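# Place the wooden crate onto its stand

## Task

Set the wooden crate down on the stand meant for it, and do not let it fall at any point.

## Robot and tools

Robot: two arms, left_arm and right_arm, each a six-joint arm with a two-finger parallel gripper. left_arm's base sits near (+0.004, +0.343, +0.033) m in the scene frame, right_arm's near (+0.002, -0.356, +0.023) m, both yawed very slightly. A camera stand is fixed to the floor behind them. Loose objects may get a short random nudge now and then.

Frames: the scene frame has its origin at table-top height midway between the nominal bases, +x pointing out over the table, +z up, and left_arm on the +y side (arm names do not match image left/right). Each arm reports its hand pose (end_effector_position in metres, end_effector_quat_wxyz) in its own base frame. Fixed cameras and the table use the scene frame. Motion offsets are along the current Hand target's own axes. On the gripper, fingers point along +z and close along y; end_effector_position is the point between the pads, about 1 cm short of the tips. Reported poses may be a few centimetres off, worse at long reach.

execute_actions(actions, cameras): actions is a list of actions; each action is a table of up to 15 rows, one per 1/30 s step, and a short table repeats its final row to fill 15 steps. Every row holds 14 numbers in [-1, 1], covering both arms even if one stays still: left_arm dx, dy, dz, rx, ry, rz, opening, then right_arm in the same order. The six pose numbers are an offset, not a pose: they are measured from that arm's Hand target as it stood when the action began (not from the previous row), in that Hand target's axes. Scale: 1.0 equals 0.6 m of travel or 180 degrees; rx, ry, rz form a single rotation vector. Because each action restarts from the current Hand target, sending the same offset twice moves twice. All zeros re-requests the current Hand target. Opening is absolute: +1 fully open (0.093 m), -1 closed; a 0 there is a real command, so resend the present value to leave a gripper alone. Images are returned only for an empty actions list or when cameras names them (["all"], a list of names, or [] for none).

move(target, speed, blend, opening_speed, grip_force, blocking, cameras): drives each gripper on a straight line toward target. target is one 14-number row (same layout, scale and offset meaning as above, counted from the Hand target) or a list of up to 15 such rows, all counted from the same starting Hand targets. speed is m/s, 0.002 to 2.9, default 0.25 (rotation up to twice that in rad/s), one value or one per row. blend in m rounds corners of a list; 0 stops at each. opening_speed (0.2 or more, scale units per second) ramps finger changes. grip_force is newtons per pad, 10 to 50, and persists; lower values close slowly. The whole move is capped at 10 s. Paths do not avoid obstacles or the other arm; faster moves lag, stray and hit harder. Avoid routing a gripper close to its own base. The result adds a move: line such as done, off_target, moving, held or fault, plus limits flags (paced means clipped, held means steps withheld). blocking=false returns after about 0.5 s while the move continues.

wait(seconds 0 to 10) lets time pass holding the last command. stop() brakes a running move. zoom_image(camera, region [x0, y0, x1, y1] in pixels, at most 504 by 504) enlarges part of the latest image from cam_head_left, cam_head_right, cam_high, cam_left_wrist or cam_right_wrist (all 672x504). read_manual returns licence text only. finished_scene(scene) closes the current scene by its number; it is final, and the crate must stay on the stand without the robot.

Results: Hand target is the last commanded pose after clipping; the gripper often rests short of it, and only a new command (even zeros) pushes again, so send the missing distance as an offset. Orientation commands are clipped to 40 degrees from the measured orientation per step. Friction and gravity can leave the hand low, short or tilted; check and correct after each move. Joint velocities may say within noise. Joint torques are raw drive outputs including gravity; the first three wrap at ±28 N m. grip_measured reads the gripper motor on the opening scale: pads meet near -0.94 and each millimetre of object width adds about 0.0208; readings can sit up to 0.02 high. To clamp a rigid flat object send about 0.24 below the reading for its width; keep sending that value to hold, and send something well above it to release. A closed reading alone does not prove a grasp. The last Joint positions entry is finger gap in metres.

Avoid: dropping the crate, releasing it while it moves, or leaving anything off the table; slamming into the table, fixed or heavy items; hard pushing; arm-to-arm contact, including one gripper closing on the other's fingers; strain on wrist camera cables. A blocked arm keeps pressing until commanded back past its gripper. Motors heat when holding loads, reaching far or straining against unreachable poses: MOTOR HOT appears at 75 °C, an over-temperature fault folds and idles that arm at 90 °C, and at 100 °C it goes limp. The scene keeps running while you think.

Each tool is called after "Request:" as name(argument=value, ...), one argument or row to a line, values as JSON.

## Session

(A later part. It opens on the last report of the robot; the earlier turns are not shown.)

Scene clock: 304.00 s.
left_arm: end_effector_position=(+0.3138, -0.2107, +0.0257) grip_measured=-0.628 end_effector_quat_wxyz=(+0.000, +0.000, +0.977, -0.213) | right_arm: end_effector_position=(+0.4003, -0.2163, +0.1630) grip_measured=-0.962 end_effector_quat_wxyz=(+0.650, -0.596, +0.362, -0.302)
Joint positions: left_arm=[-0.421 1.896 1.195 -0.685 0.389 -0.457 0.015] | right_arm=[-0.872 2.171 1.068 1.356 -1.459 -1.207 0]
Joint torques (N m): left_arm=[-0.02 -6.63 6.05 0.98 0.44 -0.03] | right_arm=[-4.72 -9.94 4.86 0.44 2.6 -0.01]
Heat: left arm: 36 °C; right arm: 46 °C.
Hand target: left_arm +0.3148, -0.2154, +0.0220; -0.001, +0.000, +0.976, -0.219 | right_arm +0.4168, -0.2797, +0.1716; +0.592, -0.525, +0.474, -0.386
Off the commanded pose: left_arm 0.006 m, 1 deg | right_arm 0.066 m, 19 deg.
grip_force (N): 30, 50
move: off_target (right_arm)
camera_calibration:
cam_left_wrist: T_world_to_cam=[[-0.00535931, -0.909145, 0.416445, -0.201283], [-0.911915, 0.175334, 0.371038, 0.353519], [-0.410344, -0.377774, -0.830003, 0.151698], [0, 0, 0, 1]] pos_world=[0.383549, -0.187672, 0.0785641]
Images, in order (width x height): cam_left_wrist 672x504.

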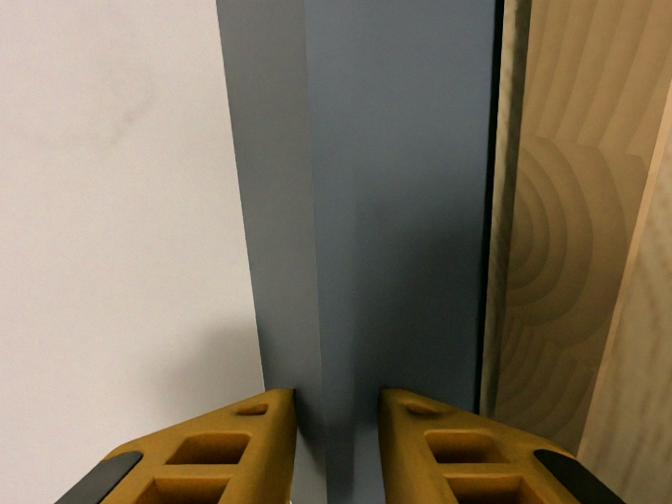

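Request:
move(
  target=[0.058,0.005,0,0,0,0,-1,0,0,0,0,0,0,-1],
  speed=0.06,
  cameras=["cam_left_wrist","cam_head_right","cam_high"],
)

Request:
zoom_image(
  camera="cam_head_right",
  region=[160, 150, 400, 350],
)

Scene clock: 307.00 s.
left_arm: end_effector_position=(+0.3049, -0.2125, +0.0242) grip_measured=-0.661 end_effector_quat_wxyz=(+0.032, -0.010, +0.973, -0.228) | right_arm: end_effector_position=(+0.4003, -0.2163, +0.1630) grip_measured=-0.962 end_effector_quat_wxyz=(+0.650, -0.596, +0.362, -0.302)
Joint positions: left_arm=[-0.439 1.818 1.066 -0.548 0.381 -0.512 0.013] | right_arm=[-0.872 2.171 1.068 1.356 -1.459 -1.207 0]
Joint torques (N m): left_arm=[-1.81 -8.64 3.79 0.4 0.37 0.14] | right_arm=[-4.78 -9.94 4.88 0.44 2.61 -0.02]
Heat: left arm: 36 °C; right arm: 46 °C.
Hand target: left_arm +0.2799, -0.2128, +0.0207; -0.001, +0.000, +0.976, -0.219 | right_arm +0.4168, -0.2797, +0.1716; +0.592, -0.525, +0.474, -0.386
Off the commanded pose: left_arm 0.025 m, 4 deg | right_arm 0.066 m, 19 deg.
grip_force (N): 30, 50
move: off_target (left_arm, right_arm)
camera_calibration:
cam_left_wrist: T_world_to_cam=[[-0.000675583, -0.895814, 0.444429, -0.201611], [-0.937369, 0.155379, 0.311765, 0.351205], [-0.348339, -0.416383, -0.839813, 0.119298], [0, 0, 0, 1]] pos_world=[0.370628, -0.185503, 0.0802962]
Images, in order (width x height): cam_head_right 672x504, cam_high 672x504, cam_left_wrist 672x504.

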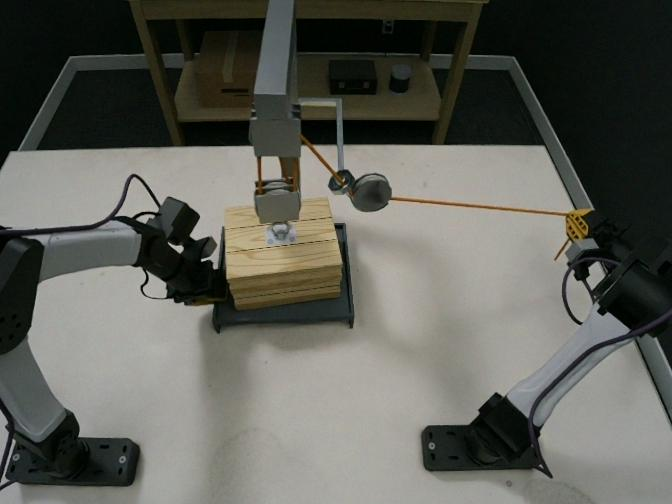

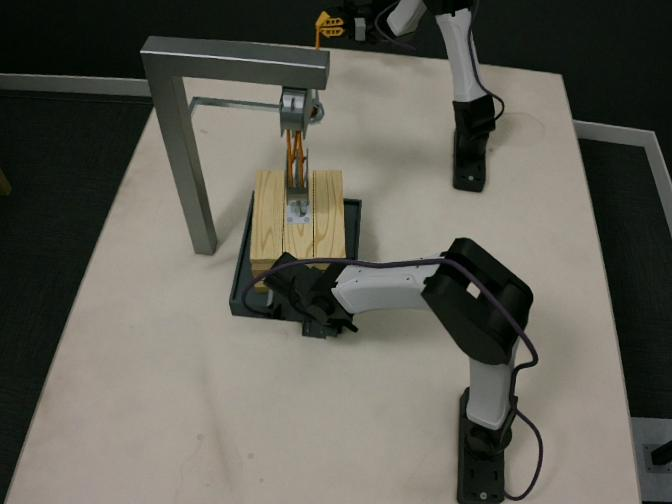

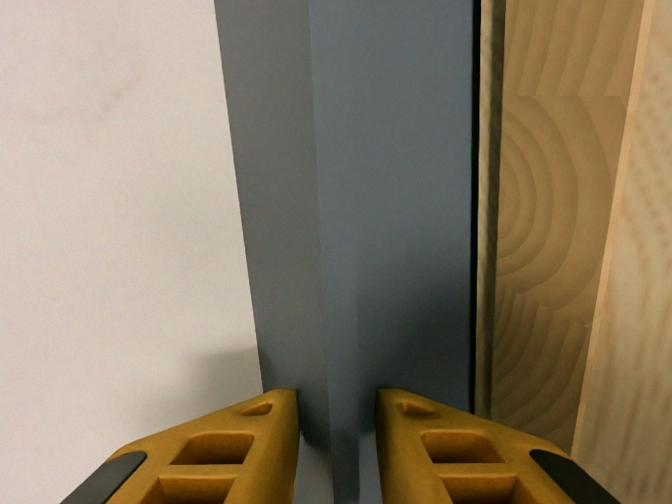

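Scaled by 2.100 from the camera's 672x504 image, which has a finer 960x720 frame.

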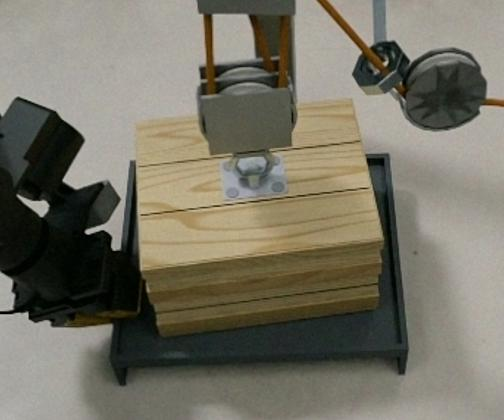

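Request:
move(
  target=[0.02,0.0,0,0,0,0,-1,0,0,0,0,0,0,-1],
  speed=0.06,
  cameras=["cam_left_wrist","cam_head_right","cam_high"],
)

Request:
zoom_image(
  camera="cam_head_right",
  region=[160, 150, 400, 350],
)

Scene clock: 310.03 s.
left_arm: end_effector_position=(+0.2954, -0.2148, +0.0239) grip_measured=-0.671 end_effector_quat_wxyz=(+0.036, -0.013, +0.972, -0.230) | right_arm: end_effector_position=(+0.4003, -0.2163, +0.1630) grip_measured=-0.962 end_effector_quat_wxyz=(+0.650, -0.596, +0.362, -0.302)
Joint positions: left_arm=[-0.458 1.784 1.018 -0.515 0.376 -0.541 0.013] | right_arm=[-0.872 2.171 1.068 1.356 -1.459 -1.207 0]
Joint torques (N m): left_arm=[-1.8 -8.72 3.78 0.3 0.42 0.27] | right_arm=[-4.74 -9.91 4.82 0.44 2.6 -0.03]
Heat: left arm: 36 °C; right arm: 46 °C.
Hand target: left_arm +0.2679, -0.2128, +0.0207; -0.001, +0.000, +0.976, -0.219 | right_arm +0.4168, -0.2797, +0.1716; +0.592, -0.525, +0.474, -0.386
Off the commanded pose: left_arm 0.028 m, 5 deg | right_arm 0.066 m, 19 deg.
grip_force (N): 30, 50
move: off_target (left_arm, right_arm)
camera_calibration:
cam_left_wrist: T_world_to_cam=[[0.00427831, -0.893312, 0.449417, -0.204663], [-0.940225, 0.149448, 0.30601, 0.342421], [-0.340527, -0.423862, -0.839275, 0.110826], [0, 0, 0, 1]] pos_world=[0.360568, -0.187027, 0.0802079]
Images, in order (width x height): cam_head_right 672x504, cam_high 672x504, cam_left_wrist 672x504.

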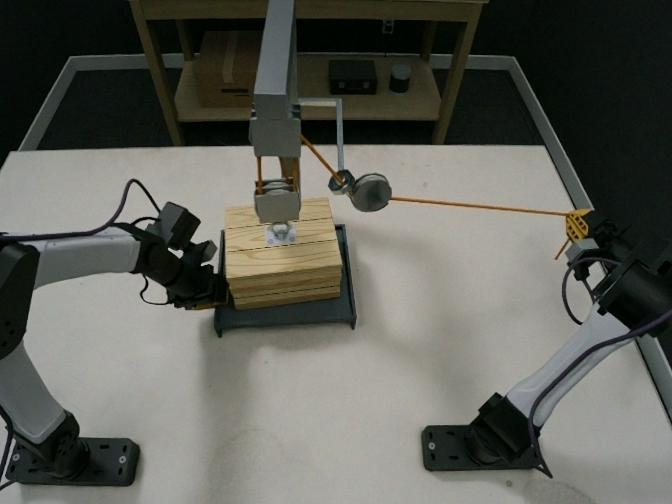

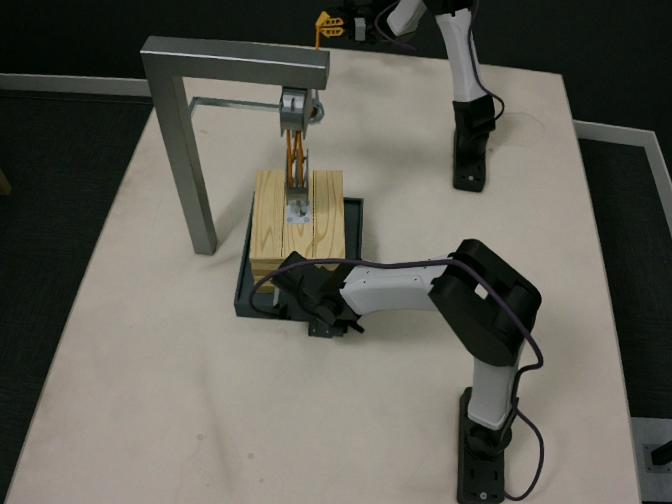

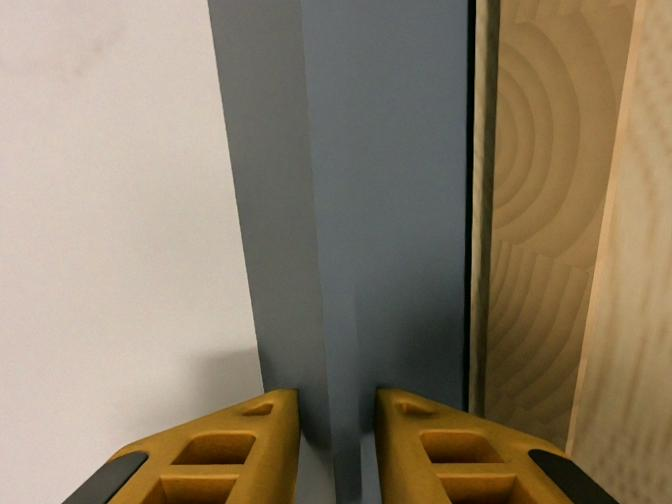

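Scaled by 2.100 from the camera's 672x504 image, which has a finer 960x720 frame.

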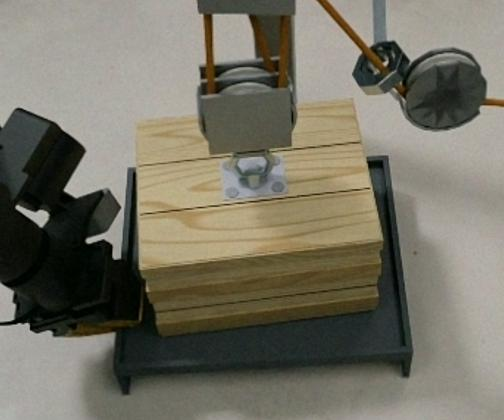

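Request:
move(
  target=[
    [-0.04,0,0,0,0,0,-1,0,0,0,0,0,0,-1],
    [-0.04,0,0,0,0,0,-0.3,0,0,0,0,0,0,-1],
    [-0.04,0,-0.2,0,0,0,-0.3,0,0,0,0,0,0,-1],
    [-0.04,0.3,-0.2,0,0,0,-0.3,0,0,0,0,0,0,-1],
  ],
  speed=0.12,
  blend=[0,0,0.02,0],
  cameras=["cam_head_right","cam_high"],
)

Request:
zoom_image(
  camera="cam_head_right",
  region=[160, 150, 400, 350],
)

Request:
zoom_image(
  camera="cam_high",
  region=[180, 140, 400, 340],
)

Scene clock: 318.83 s.
left_arm: end_effector_position=(+0.2906, +0.0009, +0.0554) grip_measured=-0.301 end_effector_quat_wxyz=(-0.001, -0.006, +0.976, -0.217) | right_arm: end_effector_position=(+0.4003, -0.2163, +0.1629) grip_measured=-0.962 end_effector_quat_wxyz=(+0.650, -0.596, +0.362, -0.302)
Joint positions: left_arm=[0.244 1.77 1.162 -1.074 0.424 0.256 0.031] | right_arm=[-0.872 2.171 1.068 1.356 -1.459 -1.207 0]
Joint torques (N m): left_arm=[0.55 -5.52 5.9 0.32 0.41 0.17] | right_arm=[-4.75 -9.92 4.83 0.43 2.6 -0.02]
Heat: left arm: 37 °C; right arm: 46 °C.
Hand target: left_arm +0.2919, +0.0012, +0.0524; -0.001, +0.000, +0.976, -0.219 | right_arm +0.4168, -0.2796, +0.1716; +0.592, -0.525, +0.474, -0.386
Off the commanded pose: left_arm 0.003 m, 1 deg | right_arm 0.066 m, 19 deg.
grip_force (N): 30, 50
move: off_target (right_arm)
Images, in order (width x height): cam_head_right 672x504, cam_high 672x504.

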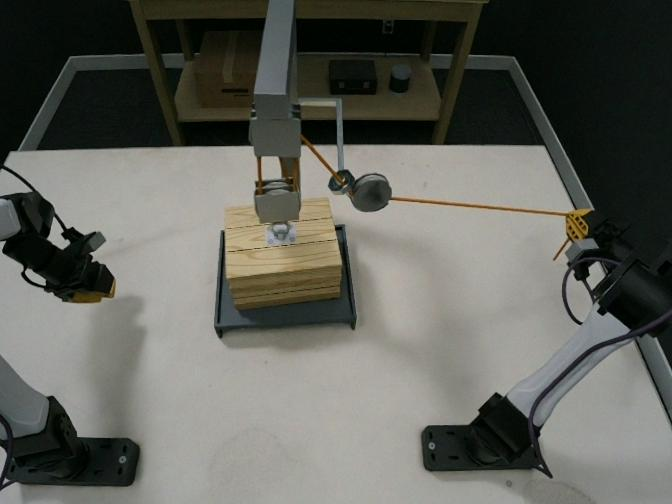

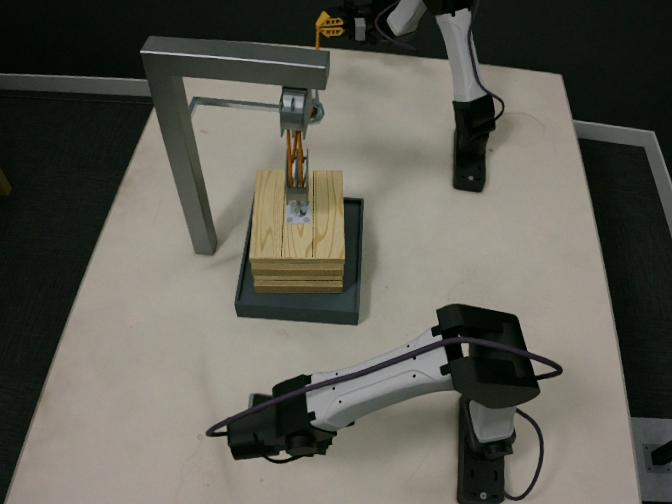

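Scaled by 2.100 from the camera's 672x504 image, which has a finer 960x720 frame.

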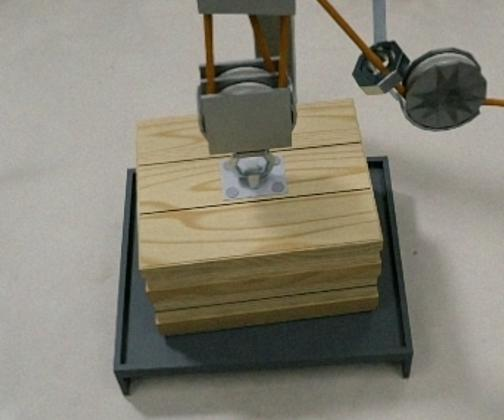

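Scaled by 2.291 from the camera's 672x504 image, which has a finer 960x720 frame.

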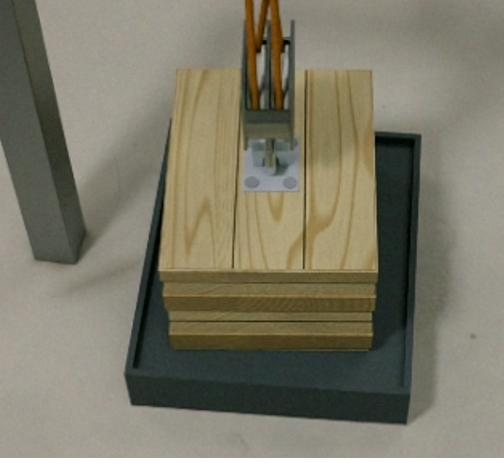

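Request:
move(
  target=[0,0,0,0,0,0,-0.3,-0.095,0.015,0.026,0,0,0,-1],
  speed=0.05,
  cameras=["cam_head_right","cam_high"],
)

Request:
zoom_image(
  camera="cam_head_right",
  region=[160, 150, 400, 350],
)

Request:
zoom_image(
  camera="cam_high",
  region=[180, 140, 400, 340],
)

Scene clock: 325.73 s.
left_arm: end_effector_position=(+0.2906, +0.0009, +0.0554) grip_measured=-0.301 end_effector_quat_wxyz=(-0.001, -0.005, +0.976, -0.217) | right_arm: end_effector_position=(+0.4119, -0.1928, +0.1655) grip_measured=-0.962 end_effector_quat_wxyz=(+0.623, -0.557, +0.432, -0.340)
Joint positions: left_arm=[0.244 1.77 1.162 -1.074 0.424 0.257 0.031] | right_arm=[-0.79 1.992 0.889 1.122 -1.202 -1.392 0]
Joint torques (N m): left_arm=[0.51 -5.64 5.85 0.25 0.42 0.19] | right_arm=[-1.22 -10 4.67 1.19 1.31 0.01]
Heat: left arm: 36 °C; right arm: 47 °C.
Hand target: left_arm +0.2919, +0.0012, +0.0524; -0.001, +0.000, +0.976, -0.219 | right_arm +0.4171, -0.2200, +0.1716; +0.592, -0.525, +0.474, -0.386
Off the commanded pose: left_arm 0.003 m, 1 deg | right_arm 0.028 m, 9 deg.
grip_force (N): 30, 50
move: off_target (right_arm)
Images, in order (width x height): cam_head_right 672x504, cam_high 672x504.

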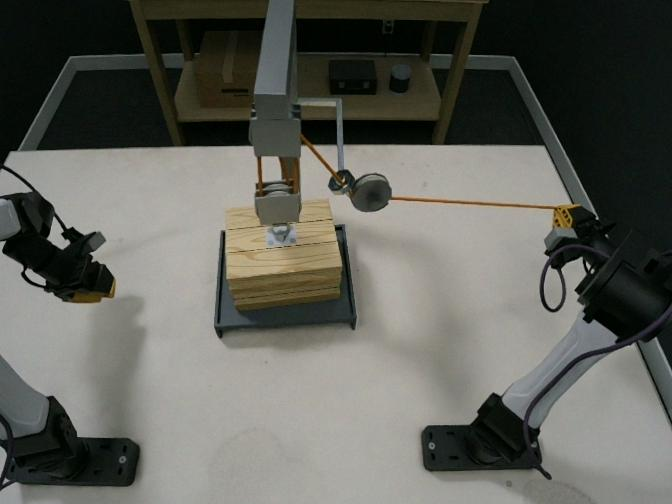

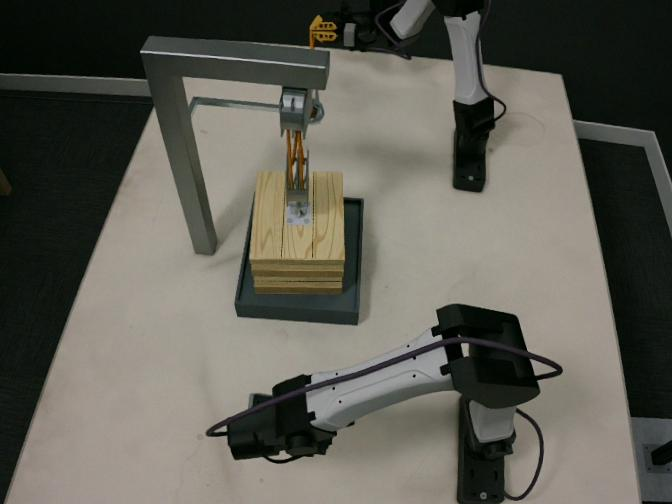

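Scaled by 2.100 from the camera's 672x504 image, which has a finer 960x720 frame.

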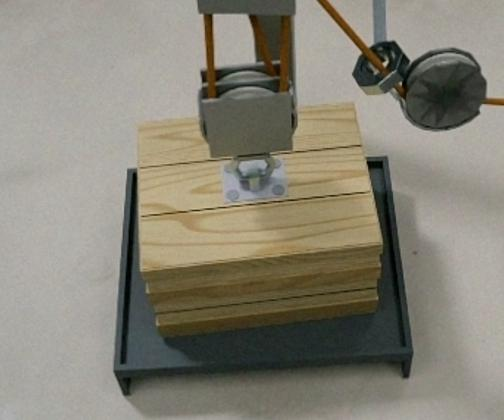

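Scaled by 2.291 from the camera's 672x504 image, which has a finer 960x720 frame.

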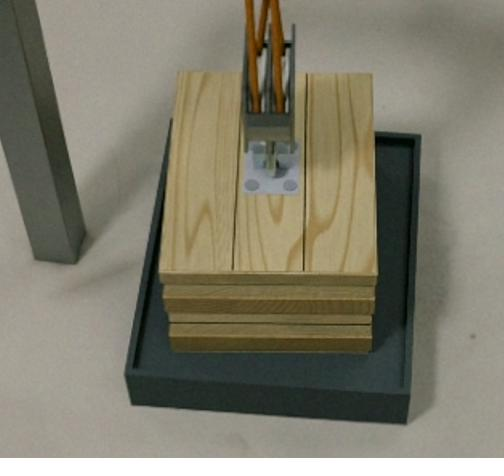

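Request:
move(
  target=[0,0,0,0,0,0,-0.3,-0.095,0.015,0.026,0,0,0,-1],
  speed=0.05,
  cameras=["cam_head_right","cam_high"],
)

Request:
zoom_image(
  camera="cam_head_right",
  region=[160, 150, 400, 350],
)

Request:
zoom_image(
  camera="cam_high",
  region=[180, 140, 400, 340],
)

Scene clock: 330.27 s.
left_arm: end_effector_position=(+0.2906, +0.0009, +0.0554) grip_measured=-0.301 end_effector_quat_wxyz=(-0.001, -0.005, +0.976, -0.217) | right_arm: end_effector_position=(+0.4189, -0.1628, +0.1596) grip_measured=-0.962 end_effector_quat_wxyz=(+0.595, -0.523, +0.485, -0.369)
Joint positions: left_arm=[0.244 1.77 1.162 -1.074 0.424 0.257 0.031] | right_arm=[-0.68 1.885 0.732 1.121 -0.948 -1.404 0]
Joint torques (N m): left_arm=[0.54 -5.72 5.89 0.3 0.44 0.18] | right_arm=[0.77 -9.84 3.93 1.73 0.08 0.01]
Heat: left arm: 36 °C; right arm: 47 °C.
Hand target: left_arm +0.2919, +0.0012, +0.0524; -0.001, +0.000, +0.976, -0.219 | right_arm +0.4173, -0.1602, +0.1716; +0.592, -0.525, +0.474, -0.386
Off the commanded pose: left_arm 0.003 m, 1 deg | right_arm 0.012 m, 2 deg.
grip_force (N): 30, 50
move: off_target (right_arm)
Images, in order (width x height): cam_head_right 672x504, cam_high 672x504.

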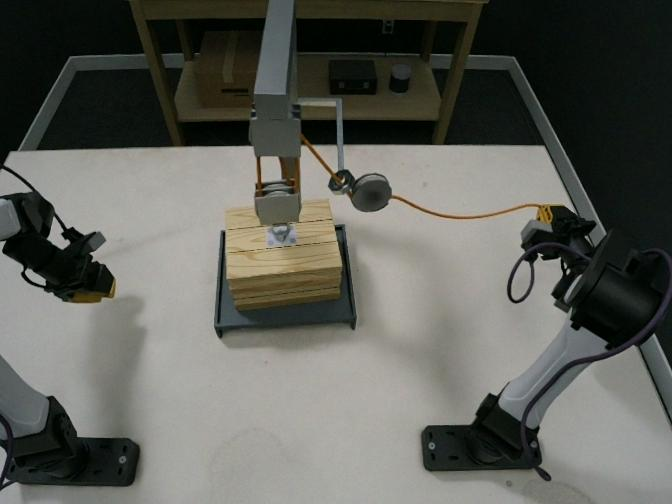

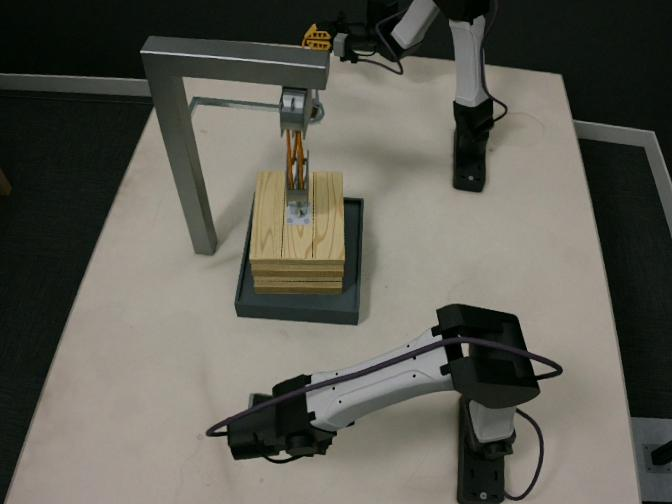

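Scaled by 2.100 from the camera's 672x504 image, which has a finer 960x720 frame.

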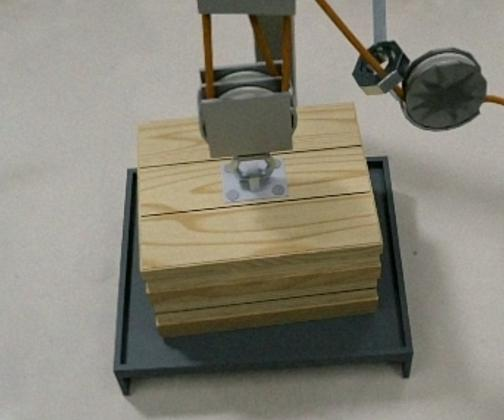

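Scaled by 2.291 from the camera's 672x504 image, which has a finer 960x720 frame.

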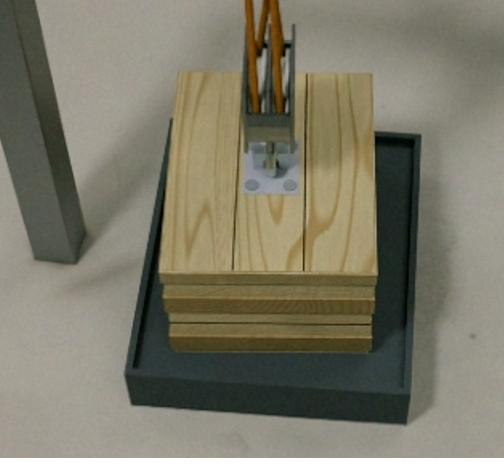

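Request:
zoom_image(
  camera="cam_high",
  region=[225, 250, 375, 340],
)

Request:
zoom_image(
  camera="cam_head_right",
  region=[205, 260, 365, 345],
)

Scaled by 3.360 from the camera's 672x504 image, which has a finer 960x720 frame.

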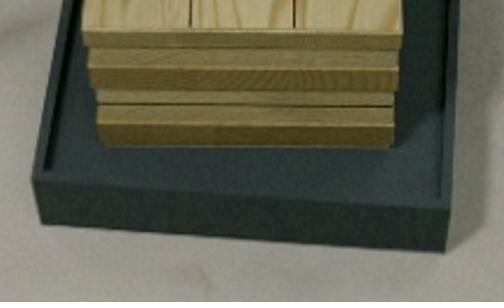

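Scaled by 3.150 from the camera's 672x504 image, which has a finer 960x720 frame.

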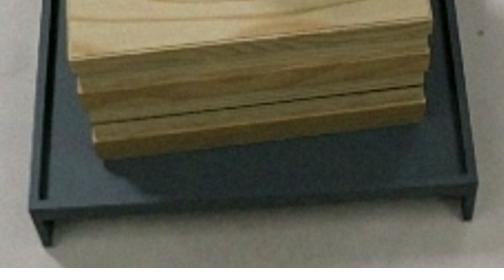

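Request:
move(
  target=[
    [0,0,0,0,0,0,-0.3,0,0,0,0,0,0,0.3],
    [0,0,0,0,0,0,-0.3,0,0,-0.12,0,0,0,0.3],
    [0,0,0,0,0,0,-0.3,0,0,-0.12,0,0,0.45,0.3],
  ],
  speed=0.12,
  cameras=["cam_head_right","cam_right_wrist"],
)

Scene clock: 350.97 s.
left_arm: end_effector_position=(+0.2906, +0.0009, +0.0554) grip_measured=-0.301 end_effector_quat_wxyz=(-0.001, -0.005, +0.976, -0.217) | right_arm: end_effector_position=(+0.3519, -0.1818, +0.1627) grip_measured=+0.298 end_effector_quat_wxyz=(+0.696, -0.085, +0.707, +0.092)
Joint positions: left_arm=[0.244 1.77 1.162 -1.074 0.424 0.257 0.031] | right_arm=[-0.87 1.769 0.58 1.158 -1.122 -0.016 0.059]
Joint torques (N m): left_arm=[0.69 -5.48 5.96 0.27 0.38 0.16] | right_arm=[-0.14 -8.44 3.71 1.68 -0.19 0.17]
Heat: left arm: 34 °C; right arm: 46 °C.
Hand target: left_arm +0.2919, +0.0012, +0.0524; -0.001, +0.000, +0.976, -0.219 | right_arm +0.3477, -0.1786, +0.1716; +0.701, -0.091, +0.701, +0.091
Off the commanded pose: left_arm 0.003 m, 1 deg | right_arm 0.010 m, 1 deg.
grip_force (N): 30, 50
move: done
camera_calibration:
cam_right_wrist: T_world_to_cam=[[0.240762, -0.97055, 0.00820437, -0.264645], [-0.423744, -0.112714, -0.898742, 0.313952], [0.873198, 0.212906, -0.438402, -0.110265], [0, 0, 0, 1]] pos_world=[0.293035, -0.197988, 0.235992]
Images, in order (width x height): cam_head_right 672x504, cam_right_wrist 672x504.

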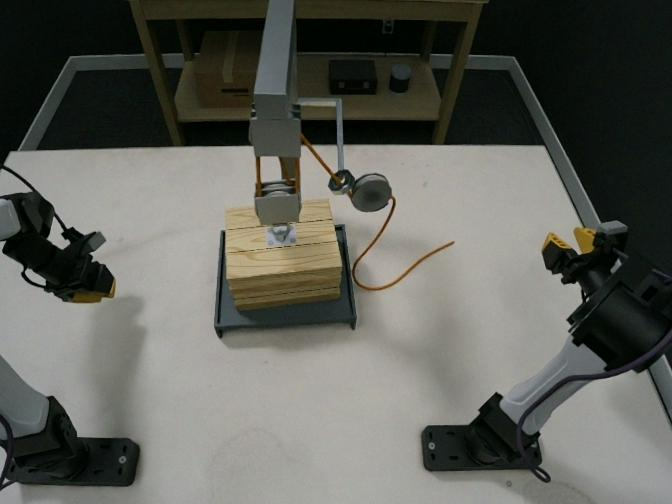

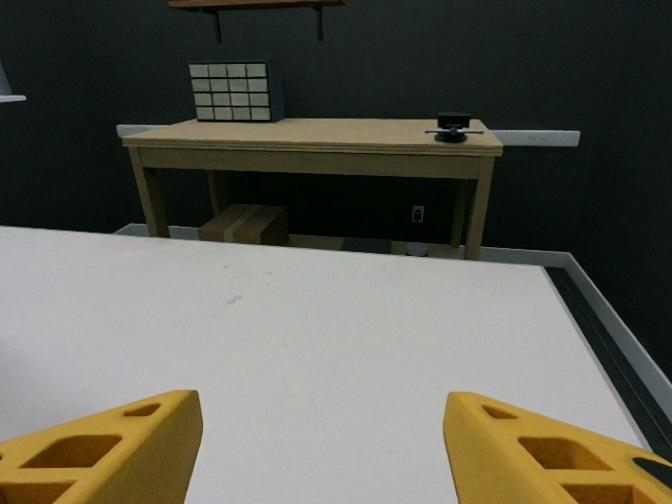

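Request:
move(
  target=[0,0,0,0,0,0,-0.3,0,0.252,0.154,-0.28,0,0,0.3],
  speed=0.2,
  cameras=["cam_right_wrist"],
)

Scene clock: 355.63 s.
left_arm: end_effector_position=(+0.2906, +0.0009, +0.0554) grip_measured=-0.301 end_effector_quat_wxyz=(-0.001, -0.005, +0.976, -0.217) | right_arm: end_effector_position=(+0.3950, -0.0085, +0.1703) grip_measured=+0.298 end_effector_quat_wxyz=(+0.608, -0.366, +0.605, +0.362)
Joint positions: left_arm=[0.244 1.77 1.162 -1.074 0.424 0.257 0.031] | right_arm=[-0.462 1.93 0.837 1.091 -1.543 -0.011 0.059]
Joint torques (N m): left_arm=[0.73 -5.55 5.81 0.27 0.44 0.2] | right_arm=[0.66 -6.34 6.89 1.19 -0.17 0.14]
Heat: left arm: 34 °C; right arm: 46 °C.
Hand target: left_arm +0.2919, +0.0012, +0.0524; -0.001, +0.000, +0.976, -0.219 | right_arm +0.3984, -0.0088, +0.1714; +0.595, -0.381, +0.596, +0.381
Off the commanded pose: left_arm 0.003 m, 1 deg | right_arm 0.004 m, 3 deg.
joint sent to its limit (right arm) — joint 5 (wrist yaw), lower limit. The joint targets still meet the commanded pose.
grip_force (N): 30, 50
move: off_target (right_arm)
camera_calibration:
cam_right_wrist: T_world_to_cam=[[0.877905, -0.47805, 0.0274097, -0.357662], [-0.181989, -0.386061, -0.904343, 0.261786], [0.442903, 0.788939, -0.425925, -0.00865457], [0, 0, 0, 1]] pos_world=[0.365469, -0.0630869, 0.242862]
Images, in order (width x height): cam_right_wrist 672x504.

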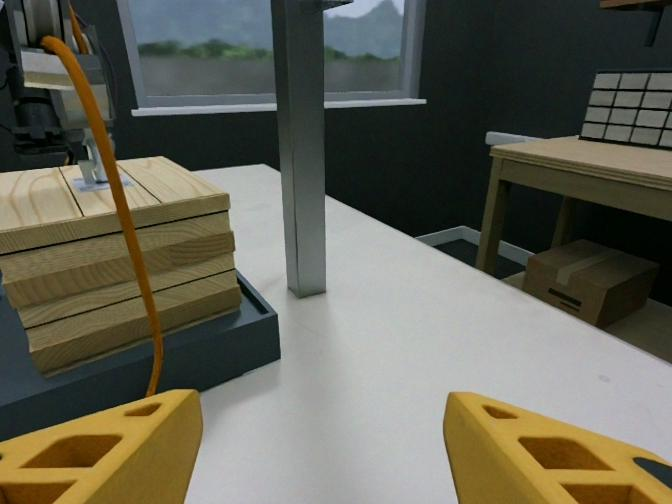

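Request:
zoom_image(
  camera="cam_right_wrist",
  region=[0, 200, 300, 420],
)

Scaled by 1.680 from the camera's 672x504 image, which has a finer 960x720 frame.

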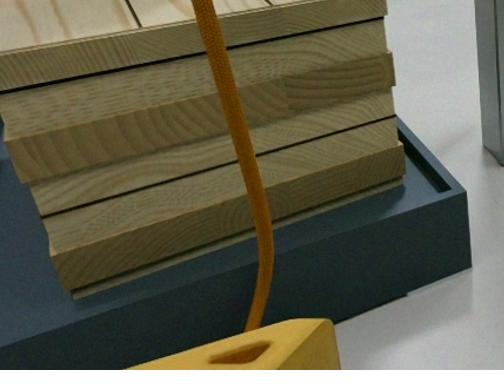

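Request:
finished_scene(
  scene=1,
)

The scene is finished: the task was done.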